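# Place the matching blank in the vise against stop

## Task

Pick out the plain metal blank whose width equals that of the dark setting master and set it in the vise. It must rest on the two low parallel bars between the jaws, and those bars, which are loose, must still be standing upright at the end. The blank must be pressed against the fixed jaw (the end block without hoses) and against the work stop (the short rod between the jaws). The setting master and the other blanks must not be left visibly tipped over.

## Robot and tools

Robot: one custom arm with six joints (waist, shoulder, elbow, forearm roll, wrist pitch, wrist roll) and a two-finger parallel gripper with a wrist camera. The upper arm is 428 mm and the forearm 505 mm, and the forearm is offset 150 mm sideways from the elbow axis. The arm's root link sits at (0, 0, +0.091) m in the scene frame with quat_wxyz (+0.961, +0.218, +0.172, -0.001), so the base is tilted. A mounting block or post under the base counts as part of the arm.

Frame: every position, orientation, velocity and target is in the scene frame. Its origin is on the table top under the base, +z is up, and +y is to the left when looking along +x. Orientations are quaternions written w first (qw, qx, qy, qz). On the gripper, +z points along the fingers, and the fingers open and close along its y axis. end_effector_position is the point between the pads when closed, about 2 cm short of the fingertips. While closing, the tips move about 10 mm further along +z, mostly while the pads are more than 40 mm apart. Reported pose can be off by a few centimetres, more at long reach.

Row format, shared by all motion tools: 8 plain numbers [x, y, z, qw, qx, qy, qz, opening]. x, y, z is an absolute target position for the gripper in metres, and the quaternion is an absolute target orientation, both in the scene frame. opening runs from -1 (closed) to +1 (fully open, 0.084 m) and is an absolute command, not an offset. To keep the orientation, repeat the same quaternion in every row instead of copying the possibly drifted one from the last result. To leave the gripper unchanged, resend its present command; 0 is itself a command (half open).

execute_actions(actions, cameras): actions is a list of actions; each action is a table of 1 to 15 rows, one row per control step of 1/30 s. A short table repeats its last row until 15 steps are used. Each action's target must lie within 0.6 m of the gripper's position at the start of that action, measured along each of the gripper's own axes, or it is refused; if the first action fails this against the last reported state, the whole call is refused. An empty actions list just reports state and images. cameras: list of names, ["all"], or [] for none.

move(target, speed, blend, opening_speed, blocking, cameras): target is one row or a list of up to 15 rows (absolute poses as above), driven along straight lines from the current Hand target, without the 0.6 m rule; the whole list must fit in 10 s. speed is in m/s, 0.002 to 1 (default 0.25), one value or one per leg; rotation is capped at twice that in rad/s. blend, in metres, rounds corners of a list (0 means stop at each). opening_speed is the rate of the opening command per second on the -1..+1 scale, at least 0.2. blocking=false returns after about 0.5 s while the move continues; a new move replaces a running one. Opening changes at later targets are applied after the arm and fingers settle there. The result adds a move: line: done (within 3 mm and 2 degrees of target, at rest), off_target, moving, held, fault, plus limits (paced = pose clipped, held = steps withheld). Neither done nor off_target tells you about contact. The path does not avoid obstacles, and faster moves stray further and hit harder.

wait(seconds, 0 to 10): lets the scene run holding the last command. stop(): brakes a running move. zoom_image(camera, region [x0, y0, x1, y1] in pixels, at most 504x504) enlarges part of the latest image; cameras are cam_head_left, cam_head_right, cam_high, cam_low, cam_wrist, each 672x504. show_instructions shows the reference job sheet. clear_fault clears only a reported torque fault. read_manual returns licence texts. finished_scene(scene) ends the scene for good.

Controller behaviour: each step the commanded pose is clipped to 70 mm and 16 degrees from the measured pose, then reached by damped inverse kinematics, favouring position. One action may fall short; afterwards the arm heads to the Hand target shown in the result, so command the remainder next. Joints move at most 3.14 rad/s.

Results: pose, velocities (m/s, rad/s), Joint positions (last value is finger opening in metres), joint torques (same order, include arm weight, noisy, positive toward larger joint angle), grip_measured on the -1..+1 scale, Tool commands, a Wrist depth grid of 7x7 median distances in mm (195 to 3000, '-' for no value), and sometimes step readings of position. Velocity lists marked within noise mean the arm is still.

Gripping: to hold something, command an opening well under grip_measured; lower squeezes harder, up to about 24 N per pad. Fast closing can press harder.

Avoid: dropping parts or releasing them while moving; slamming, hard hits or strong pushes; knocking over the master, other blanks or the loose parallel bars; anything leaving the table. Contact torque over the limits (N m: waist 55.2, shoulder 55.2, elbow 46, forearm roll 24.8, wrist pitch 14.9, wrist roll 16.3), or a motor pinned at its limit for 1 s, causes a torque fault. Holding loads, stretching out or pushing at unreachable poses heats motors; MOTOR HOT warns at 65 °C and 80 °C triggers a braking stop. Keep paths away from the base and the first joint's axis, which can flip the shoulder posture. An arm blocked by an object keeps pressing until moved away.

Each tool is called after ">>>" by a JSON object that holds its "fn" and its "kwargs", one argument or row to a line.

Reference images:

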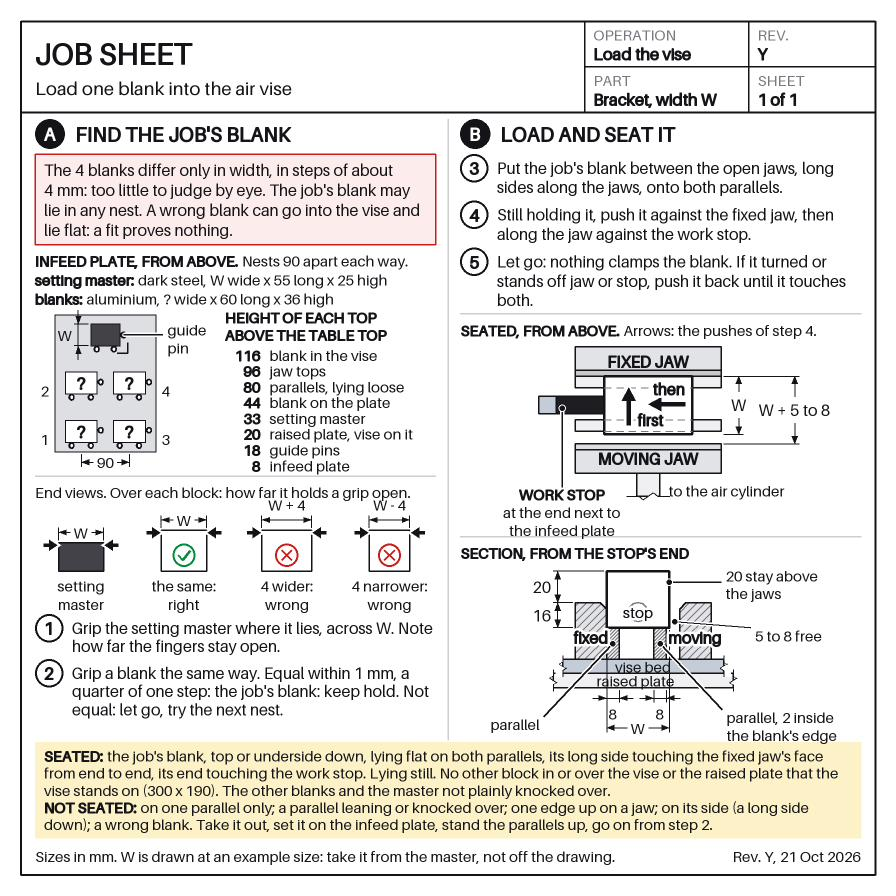

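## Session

>>> {"fn": "execute_actions", "kwargs": {
  "actions": [],
  "cameras": ["cam_high", "cam_wrist"]
}}

>>> {"fn": "zoom_image", "kwargs": {
  "camera": "cam_high",
  "region": [230, 200, 430, 350]
}}

Scene clock: 0.00 s.
end_effector_position=(+0.8429, +0.1359, +0.2090) grip_measured=+1.00 end_effector_quat_wxyz=(-0.248, +0.932, +0.149, +0.220)
Joint positions: [0.306 -0.428 -1.228 -0.141 -0.111 -0.064 0.084]
Joint velocities: within noise
Joint torques (N m): no reading
Wrist depth (mm): [2406 2125 1892 1754 511 479 441 / 2206 1948 1758 1644 479 451 417 / 1960 1766 1637 1524 452 419 390 / 1831 1651 1512 453 427 397 372 / 1658 1523 1422 420 399 372 354 / 1554 1435 413 399 379 356 335 / 1465 1342 393 380 361 340 321]
Hand target: +0.8429, +0.1359, +0.2090; -0.248, +0.932, +0.149, +0.220
Tool commands: gripper/opening=+1.0
Images, in order (width x height): cam_high 672x504, cam_wrist 672x504.

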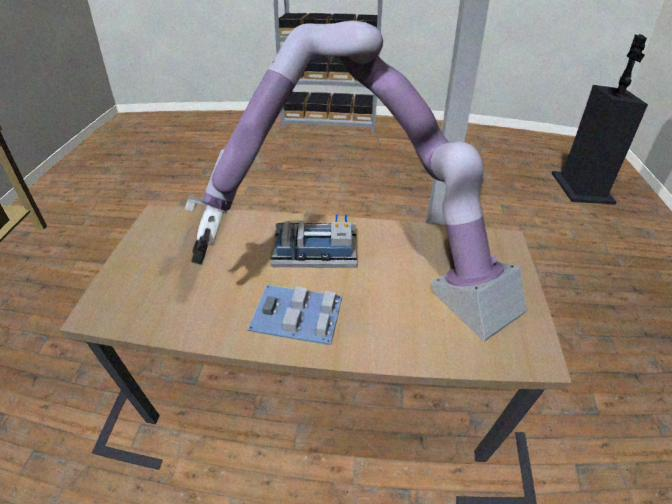

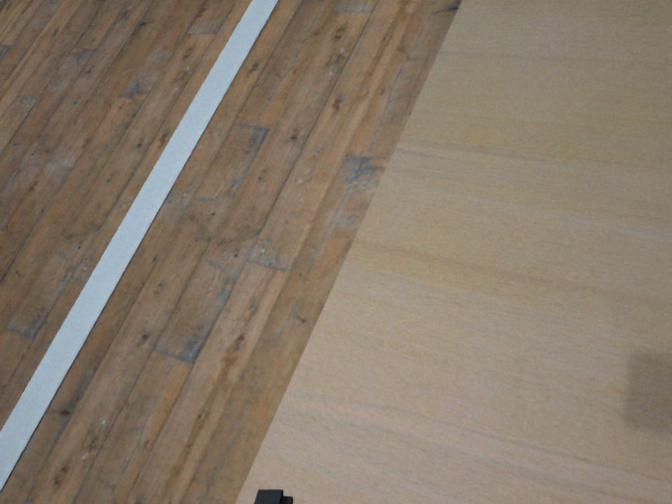

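Scaled by 2.520 from the camera's 672x504 image, which has a finer 960x720 frame.

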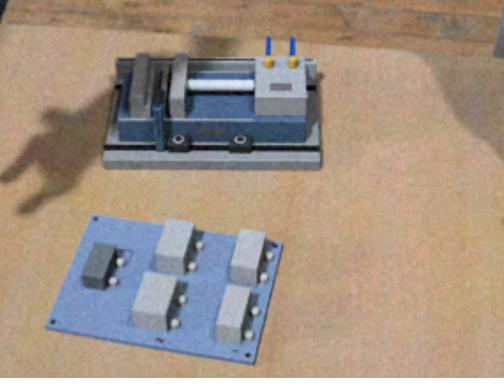

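>>> {"fn": "move", "kwargs": {
  "target": [0.585, 0.08, 0.38, 0.0, 0.7071, 0.7071, 0.0, 1.0],
  "speed": 0.3,
  "cameras": ["cam_wrist"]
}}

>>> {"fn": "zoom_image", "kwargs": {
  "camera": "cam_wrist",
  "region": [160, 90, 530, 390]
}}

>>> {"fn": "zoom_image", "kwargs": {
  "camera": "cam_wrist",
  "region": [400, 170, 540, 310]
}}

Scene clock: 10.90 s.
end_effector_position=(+0.5850, +0.0800, +0.3800) grip_measured=+1.00 end_effector_quat_wxyz=(+0.000, +0.707, +0.707, +0.000)
Joint positions: [0.731 -0.036 -0.968 -0.65 -1.072 -0.483 0.084]
Joint torques (N m): [16.49 31.12 -19.78 -0.92 -2.54 -1.51]
Wrist depth (mm): [509 507 508 508 508 507 507 / 510 508 508 507 509 509 508 / 511 510 501 466 500 507 510 / 511 511 502 503 492 509 510 / 512 511 505 502 503 511 511 / 513 513 514 513 513 512 513 / 514 515 513 512 514 513 512]
Hand target: +0.5850, +0.0800, +0.3800; +0.000, +0.707, +0.707, +0.000
Off the commanded pose: 0.000 m, 0 deg.
move: done
Images, in order (width x height): cam_wrist 672x504.

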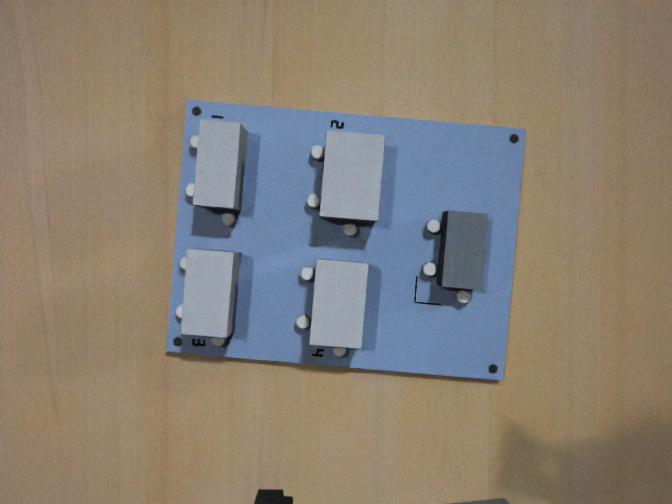

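Scaled by 1.362 from the camera's 672x504 image, which has a finer 960x720 frame.

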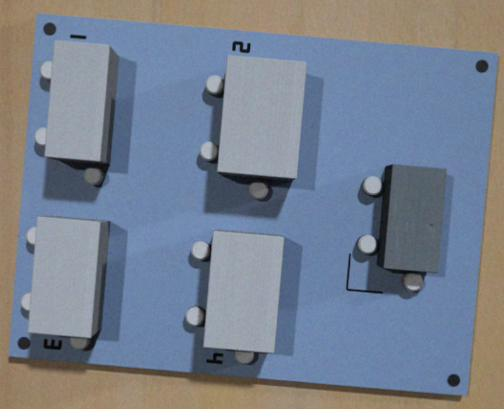

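Scaled by 3.600 from the camera's 672x504 image, which has a finer 960x720 frame.

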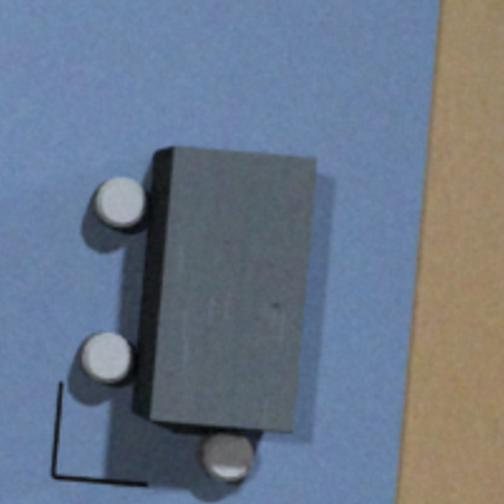

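>>> {"fn": "move", "kwargs": {
  "target": [
    [0.643, 0.1425, 0.10, 0.0, 0.7373, 0.6756, 0.0, 1.0],
    [0.643, 0.1425, 0.042, 0.0, 0.7373, 0.6756, 0.0, 1.0],
    [0.643, 0.1425, 0.042, 0.0, 0.7373, 0.6756, 0.0, -1.0]
  ],
  "speed": [0.3, 0.1, 0.1],
  "blend": [0.02, 0.0, 0.0],
  "opening_speed": 1.0,
  "cameras": ["cam_wrist"]
}}

>>> {"fn": "zoom_image", "kwargs": {
  "camera": "cam_wrist",
  "region": [380, 384, 620, 504]
}}

Scene clock: 42.70 s.
end_effector_position=(+0.6430, +0.1425, +0.0420) grip_measured=-0.36 end_effector_quat_wxyz=(+0.000, +0.737, +0.676, +0.000)
Joint positions: [0.442 -0.638 -1.088 -1.108 -0.619 -0.064 0.028]
Joint torques (N m): [11.93 24.58 -16.45 0.75 2.2 1.49]
Wrist depth (mm): [- - - - - - - / - - - - - - - / - - - - - - - / - - - - - - - / - - - - - - - / - - - - - - - / - - - - - - -]
Hand target: +0.6430, +0.1425, +0.0420; +0.000, +0.737, +0.676, +0.000
Off the commanded pose: 0.000 m, 0 deg.
move: done
Images, in order (width x height): cam_wrist 672x504.

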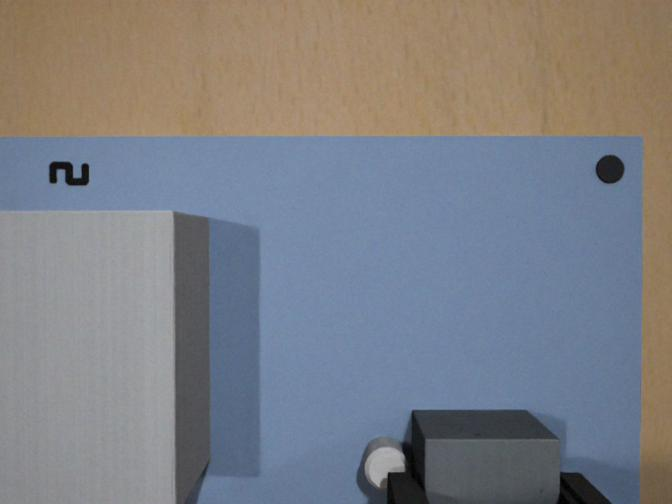

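Scaled by 2.100 from the camera's 672x504 image, which has a finer 960x720 frame.

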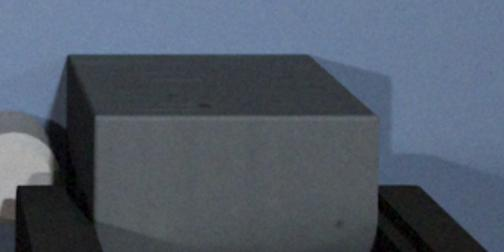

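>>> {"fn": "move", "kwargs": {
  "target": [
    [0.643, 0.1425, 0.042, 0.0, 0.7373, 0.6756, 0.0, 0.6],
    [0.643, 0.1425, 0.10, 0.0, 0.7373, 0.6756, 0.0, 0.6],
    [0.4676, 0.2032, 0.10, 0.0, 0.7373, 0.6756, 0.0, 0.6],
    [0.4676, 0.2032, 0.048, 0.0, 0.7373, 0.6756, 0.0, 0.6],
    [0.4676, 0.2032, 0.048, 0.0, 0.7373, 0.6756, 0.0, -1.0]
  ],
  "speed": [0.1, 0.15, 0.3, 0.1, 0.1],
  "blend": [0.0, 0.02, 0.02, 0.0, 0.0],
  "opening_speed": 1.2,
  "cameras": ["cam_wrist"]
}}

>>> {"fn": "zoom_image", "kwargs": {
  "camera": "cam_wrist",
  "region": [380, 384, 620, 504]
}}

Scene clock: 59.57 s.
end_effector_position=(+0.4676, +0.2032, +0.0480) grip_measured=-0.36 end_effector_quat_wxyz=(+0.000, +0.737, +0.676, +0.000)
Joint positions: [0.665 -0.634 -0.818 -1.291 -0.588 0.416 0.029]
Joint torques (N m): [8.78 17.97 -15.65 -0.75 2.36 1.43]
Wrist depth (mm): [- - - - - - - / - - - - - - - / - - - - - - - / - - - - - - - / - - - - - - - / - - - - - - - / - - - - - - -]
Hand target: +0.4676, +0.2032, +0.0480; +0.000, +0.737, +0.676, +0.000
Off the commanded pose: 0.000 m, 0 deg.
move: done
Images, in order (width x height): cam_wrist 672x504.

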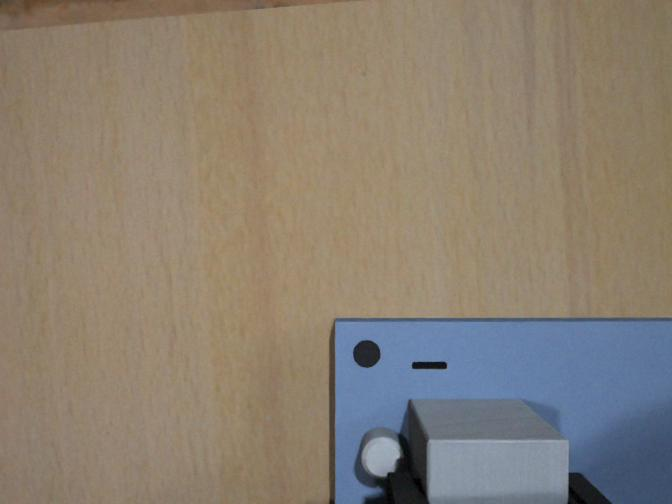

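Scaled by 2.100 from the camera's 672x504 image, which has a finer 960x720 frame.

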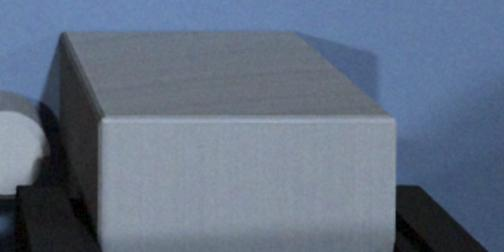

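>>> {"fn": "move", "kwargs": {
  "target": [
    [0.4676, 0.2032, 0.062, 0.0, 0.7373, 0.6756, 0.0, -1.0],
    [0.4676, 0.2032, 0.20, 0.0, 0.7373, 0.6756, 0.0, -1.0],
    [0.604, -0.157, 0.20, 0.0, 0.6947, 0.7193, 0.0, -1.0]
  ],
  "speed": [0.06, 0.2, 0.3],
  "blend": [0.005, 0.04, 0.0],
  "cameras": ["cam_wrist"]
}}

>>> {"fn": "zoom_image", "kwargs": {
  "camera": "cam_wrist",
  "region": [290, 170, 610, 410]
}}

>>> {"fn": "zoom_image", "kwargs": {
  "camera": "cam_wrist",
  "region": [400, 250, 580, 385]
}}

Scene clock: 82.30 s.
end_effector_position=(+0.6040, -0.1570, +0.2000) grip_measured=-0.36 end_effector_quat_wxyz=(+0.000, +0.695, +0.719, +0.000)
Joint positions: [0.119 0.076 -0.762 -0.799 -0.687 -0.896 0.029]
Joint torques (N m): [1.42 12.48 -29.72 2.04 2.67 -1.44]
Wrist depth (mm): [329 330 329 329 328 328 328 / 330 329 330 330 329 329 329 / 330 331 330 330 329 310 330 / 311 294 307 295 238 270 330 / 236 271 271 271 251 235 330 / 236 250 247 246 254 235 331 / 236 272 272 - - - 331]
Hand target: +0.6040, -0.1570, +0.2000; +0.000, +0.695, +0.719, +0.000
Off the commanded pose: 0.000 m, 0 deg.
move: done
Images, in order (width x height): cam_wrist 672x504.

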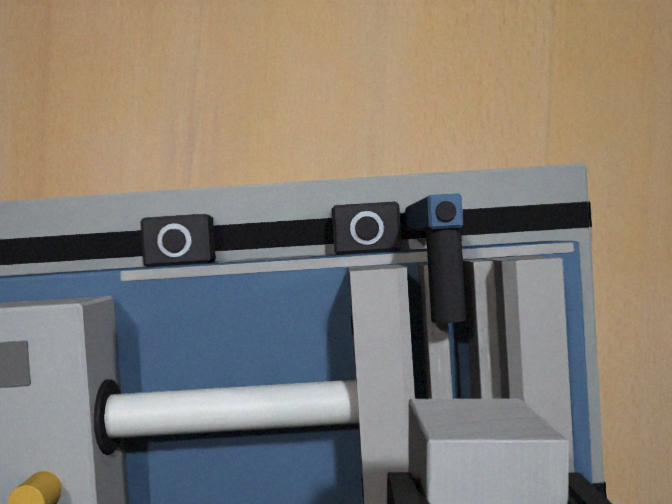

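Scaled by 1.575 from the camera's 672x504 image, which has a finer 960x720 frame.

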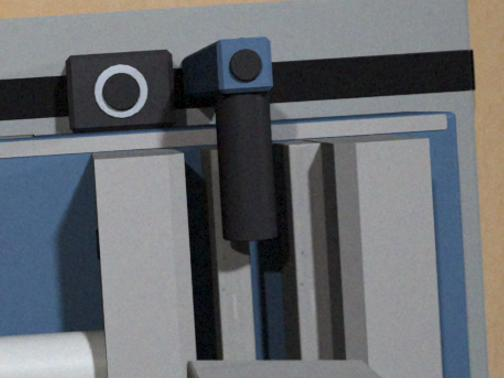

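Scaled by 2.800 from the camera's 672x504 image, which has a finer 960x720 frame.

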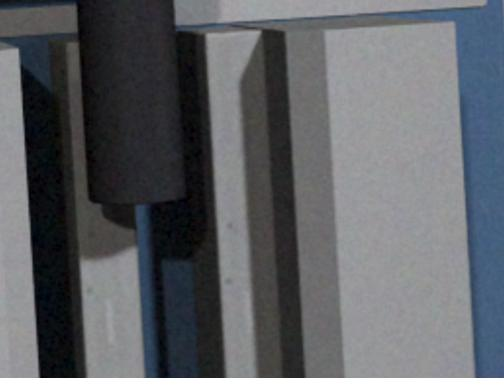

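>>> {"fn": "move", "kwargs": {
  "target": [0.6163, -0.1515, 0.145, 0.0, 0.6756, 0.7373, 0.0, -1.0],
  "speed": 0.1,
  "cameras": ["cam_wrist"]
}}

>>> {"fn": "zoom_image", "kwargs": {
  "camera": "cam_wrist",
  "region": [310, 180, 672, 450]
}}

>>> {"fn": "zoom_image", "kwargs": {
  "camera": "cam_wrist",
  "region": [340, 340, 470, 450]
}}

>>> {"fn": "zoom_image", "kwargs": {
  "camera": "cam_wrist",
  "region": [470, 260, 620, 450]
}}

Scene clock: 126.20 s.
end_effector_position=(+0.6163, -0.1515, +0.1451) grip_measured=-0.36 end_effector_quat_wxyz=(+0.000, +0.676, +0.737, +0.000)
Joint positions: [0.075 -0.048 -0.787 -0.9 -0.599 -0.86 0.029]
Joint torques (N m): [2.81 15.37 -27.79 -1.15 2.71 1.5]
Wrist depth (mm): [275 275 274 275 274 274 274 / 275 275 274 274 275 275 274 / 276 275 255 275 274 274 274 / 240 239 255 237 255 255 275 / 216 216 216 - - 196 275 / 217 216 217 - - - 276 / - - - - - - 277]
Hand target: +0.6163, -0.1515, +0.1450; +0.000, +0.676, +0.737, +0.000
Off the commanded pose: 0.000 m, 0 deg.
move: done
Images, in order (width x height): cam_wrist 672x504.

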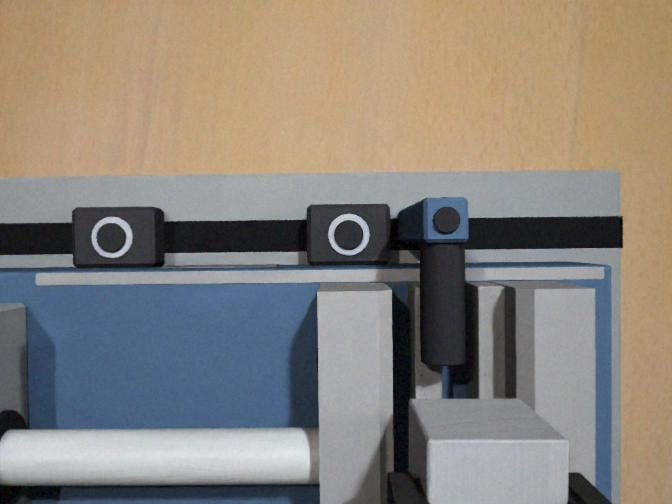

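Scaled by 1.392 from the camera's 672x504 image, which has a finer 960x720 frame.

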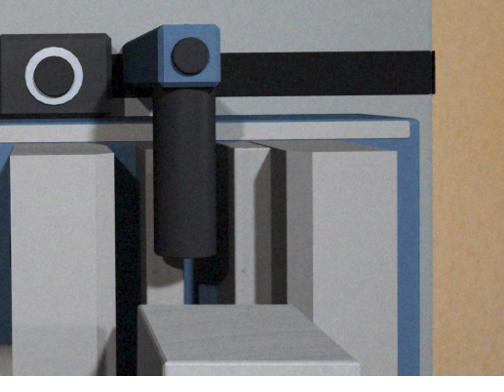

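Scaled by 3.877 from the camera's 672x504 image, which has a finer 960x720 frame.

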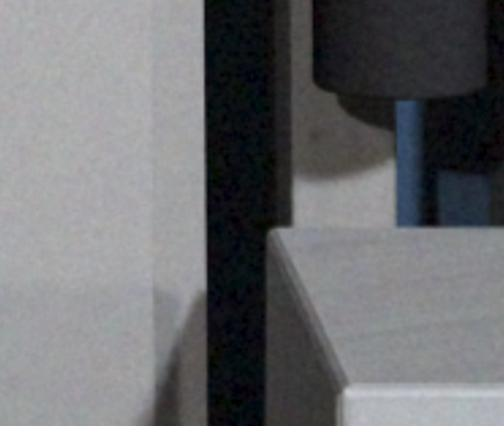

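Scaled by 2.653 from the camera's 672x504 image, which has a finer 960x720 frame.

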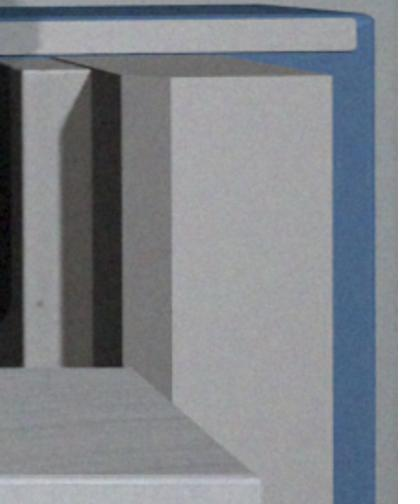

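>>> {"fn": "move", "kwargs": {
  "target": [
    [0.6163, -0.1515, 0.1215, 0.0, 0.6724, 0.7402, 0.0, -1.0],
    [0.61958, -0.15118, 0.1215, 0.0, 0.6724, 0.7402, 0.0, -1.0],
    [0.61874, -0.14242, 0.1215, 0.0, 0.6724, 0.7402, 0.0, -1.0]
  ],
  "speed": [0.04, 0.01, 0.012],
  "cameras": ["cam_wrist"]
}}

>>> {"fn": "zoom_image", "kwargs": {
  "camera": "cam_wrist",
  "region": [310, 250, 672, 504]
}}

>>> {"fn": "zoom_image", "kwargs": {
  "camera": "cam_wrist",
  "region": [400, 370, 520, 460]
}}

>>> {"fn": "zoom_image", "kwargs": {
  "camera": "cam_wrist",
  "region": [480, 300, 610, 460]
}}

Scene clock: 162.17 s.
end_effector_position=(+0.6188, -0.1426, +0.1216) grip_measured=-0.35 end_effector_quat_wxyz=(+0.000, +0.672, +0.740, +0.000)
Joint positions: [0.07 -0.104 -0.796 -0.959 -0.568 -0.803 0.029]
Joint torques (N m): [22.85 11.36 -18.47 -0.48 8.56 1.99]
Wrist depth (mm): [251 251 250 250 250 250 250 / 251 251 251 251 251 250 251 / 252 251 252 251 251 232 251 / 216 232 232 216 232 232 231 / - 208 207 206 - 204 232 / - - - - - - 252 / - - - - - - 253]
Hand target: +0.6187, -0.1424, +0.1215; +0.000, +0.672, +0.740, +0.000
Off the commanded pose: 0.000 m, 0 deg.
move: done
Images, in order (width x height): cam_wrist 672x504.

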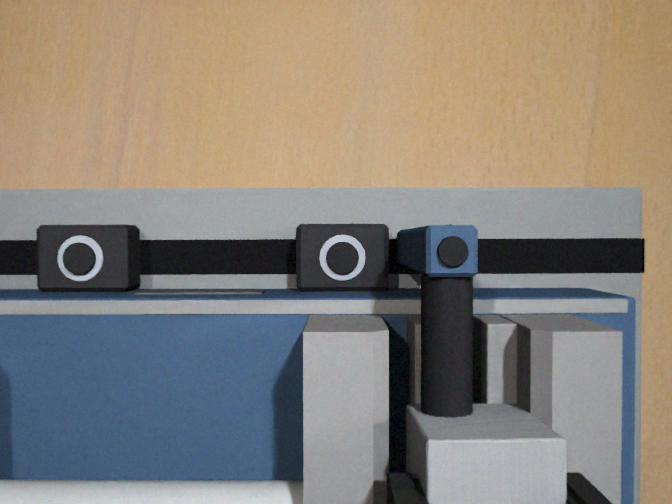

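Scaled by 1.392 from the camera's 672x504 image, which has a finer 960x720 frame.

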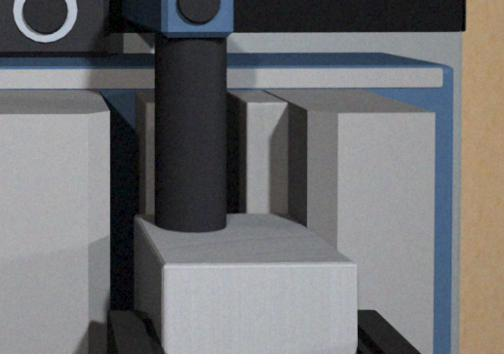

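Scaled by 4.200 from the camera's 672x504 image, which has a finer 960x720 frame.

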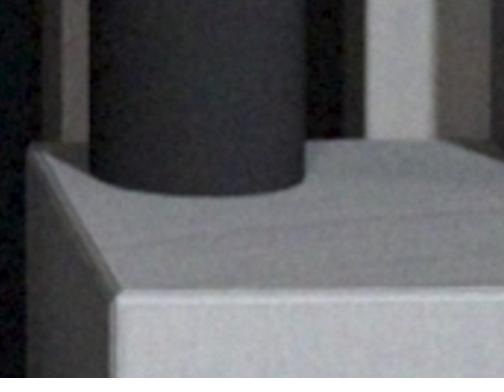

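Scaled by 3.150 from the camera's 672x504 image, which has a finer 960x720 frame.

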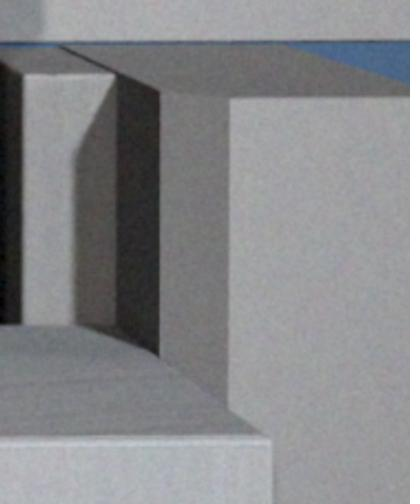

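>>> {"fn": "move", "kwargs": {
  "target": [
    [0.6186, -0.1412, 0.1215, 0.0, 0.6724, 0.7402, 0.0, -1.0],
    [0.6186, -0.1414, 0.1190, 0.0, 0.6724, 0.7402, 0.0, -1.0]
  ],
  "speed": [0.01, 0.01],
  "cameras": ["cam_wrist"]
}}

>>> {"fn": "zoom_image", "kwargs": {
  "camera": "cam_wrist",
  "region": [400, 370, 520, 460]
}}

>>> {"fn": "zoom_image", "kwargs": {
  "camera": "cam_wrist",
  "region": [480, 300, 610, 460]
}}

Scene clock: 189.00 s.
end_effector_position=(+0.6185, -0.1413, +0.1191) grip_measured=-0.35 end_effector_quat_wxyz=(+0.000, +0.672, +0.740, +0.000)
Joint positions: [0.07 -0.109 -0.796 -0.966 -0.565 -0.795 0.029]
Joint torques (N m): [5.59 11.99 -32.9 -1.93 11.17 1.91]
Wrist depth (mm): [249 248 249 248 248 248 248 / 249 249 248 249 249 248 248 / 250 249 249 249 249 249 248 / 215 230 229 214 229 229 229 / - 230 228 - - 225 230 / - - - - - - 250 / - - - - - - 250]
Hand target: +0.6186, -0.1414, +0.1190; +0.000, +0.672, +0.740, +0.000
Off the commanded pose: 0.000 m, 0 deg.
move: done
Images, in order (width x height): cam_wrist 672x504.

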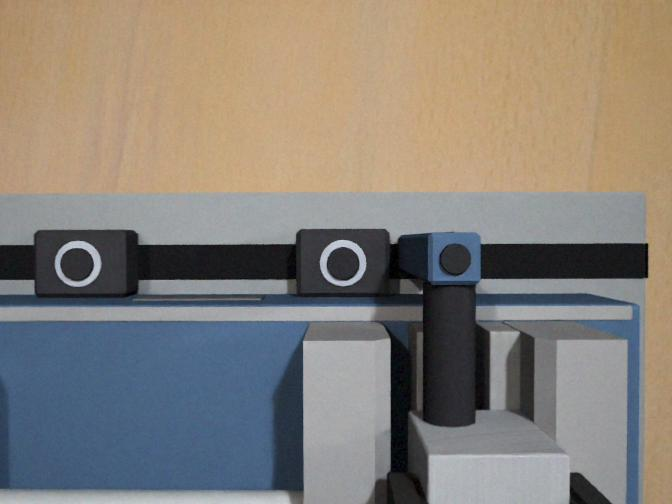

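Scaled by 4.200 from the camera's 672x504 image, which has a finer 960x720 frame.

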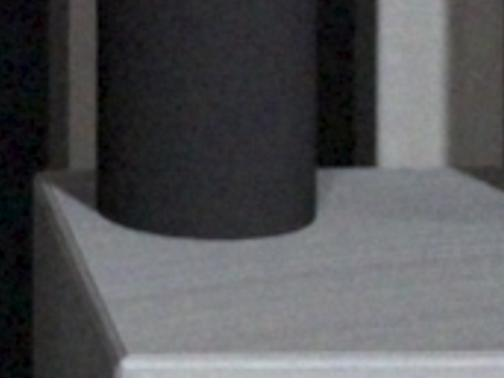

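Scaled by 3.150 from the camera's 672x504 image, which has a finer 960x720 frame.

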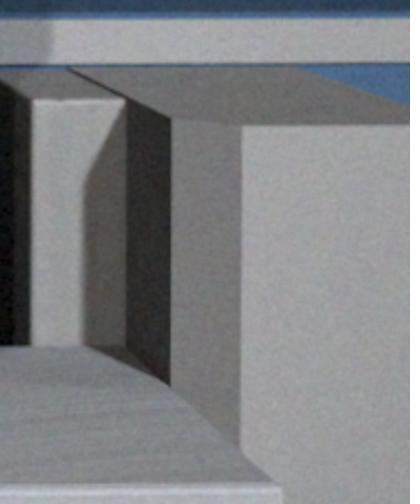

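>>> {"fn": "move", "kwargs": {
  "target": [
    [0.6186, -0.1414, 0.1190, 0.0, 0.6724, 0.7402, 0.0, 0.15],
    [0.6186, -0.1414, 0.15, 0.0, 0.6724, 0.7402, 0.0, 0.15],
    [0.6186, -0.1614, 0.24, 0.0, 0.6724, 0.7402, 0.0, 0.15]
  ],
  "speed": [0.05, 0.06, 0.15],
  "blend": [0.0, 0.01, 0.0],
  "opening_speed": 0.6,
  "cameras": ["cam_wrist"]
}}

>>> {"fn": "zoom_image", "kwargs": {
  "camera": "cam_wrist",
  "region": [320, 230, 560, 410]
}}

>>> {"fn": "zoom_image", "kwargs": {
  "camera": "cam_wrist",
  "region": [420, 230, 540, 350]
}}

>>> {"fn": "zoom_image", "kwargs": {
  "camera": "cam_wrist",
  "region": [420, 380, 540, 500]
}}

Scene clock: 212.23 s.
end_effector_position=(+0.6186, -0.1614, +0.2399) grip_measured=+0.14 end_effector_quat_wxyz=(+0.000, +0.672, +0.740, +0.000)
Joint positions: [0.149 0.113 -0.811 -0.731 -0.766 -1.021 0.05]
Joint torques (N m): [12.4 35.82 -30.75 2.11 -2.48 -1.45]
Wrist depth (mm): [369 369 369 368 368 368 367 / 370 369 369 369 368 370 368 / 370 370 369 370 369 370 369 / 310 311 311 311 310 370 369 / 275 311 311 286 255 370 371 / 275 311 311 279 255 371 371 / 277 312 313 279 276 353 372]
Hand target: +0.6186, -0.1614, +0.2400; +0.000, +0.672, +0.740, +0.000
Off the commanded pose: 0.000 m, 0 deg.
move: done
Images, in order (width x height): cam_wrist 672x504.

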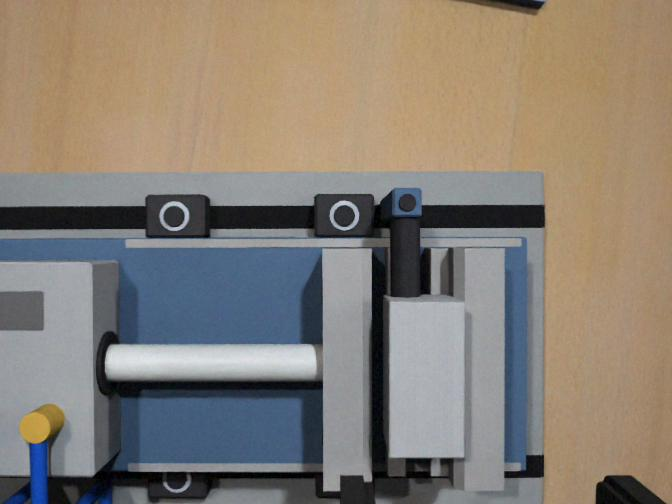

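Scaled by 2.100 from the camera's 672x504 image, which has a finer 960x720 frame.

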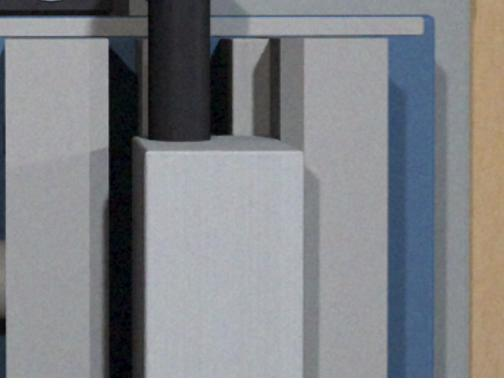

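Scaled by 4.200 from the camera's 672x504 image, which has a finer 960x720 frame.

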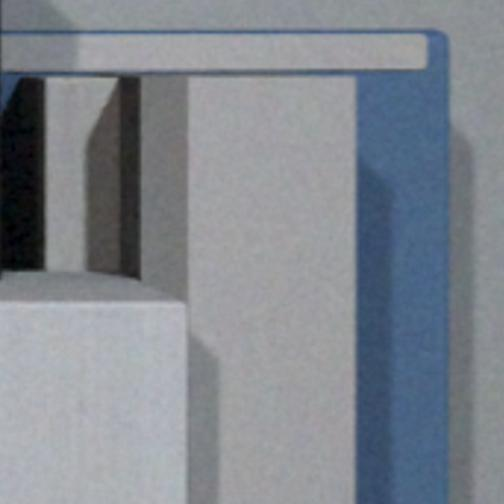

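Scaled by 4.200 from the camera's 672x504 image, which has a finer 960x720 frame.

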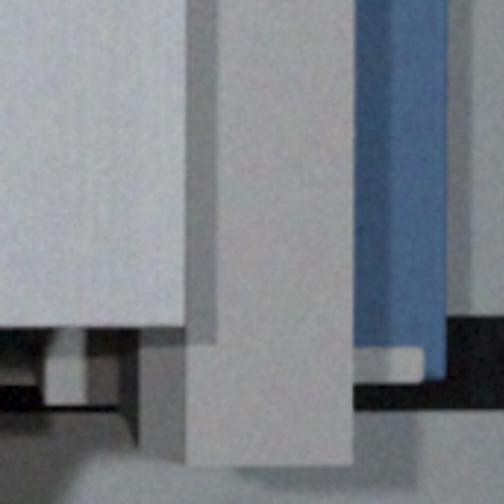

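>>> {"fn": "zoom_image", "kwargs": {
  "camera": "cam_wrist",
  "region": [360, 420, 480, 500]
}}

>>> {"fn": "zoom_image", "kwargs": {
  "camera": "cam_wrist",
  "region": [360, 230, 480, 320]
}}

Scaled by 4.200 from the camera's 672x504 image, which has a finer 960x720 frame.

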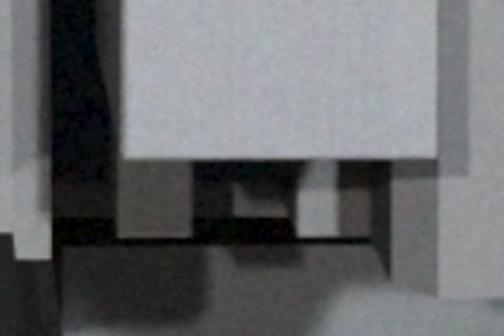

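Scaled by 4.200 from the camera's 672x504 image, which has a finer 960x720 frame.

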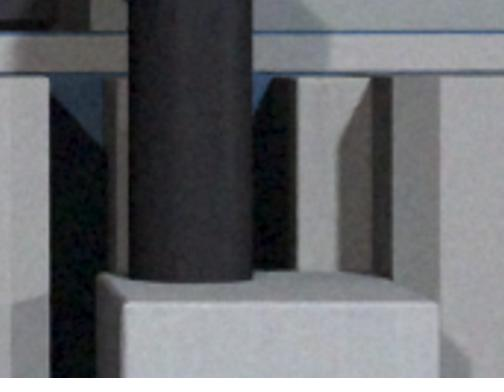

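>>> {"fn": "finished_scene", "kwargs": {
  "scene": 2
}}

The scene is finished: the task was done.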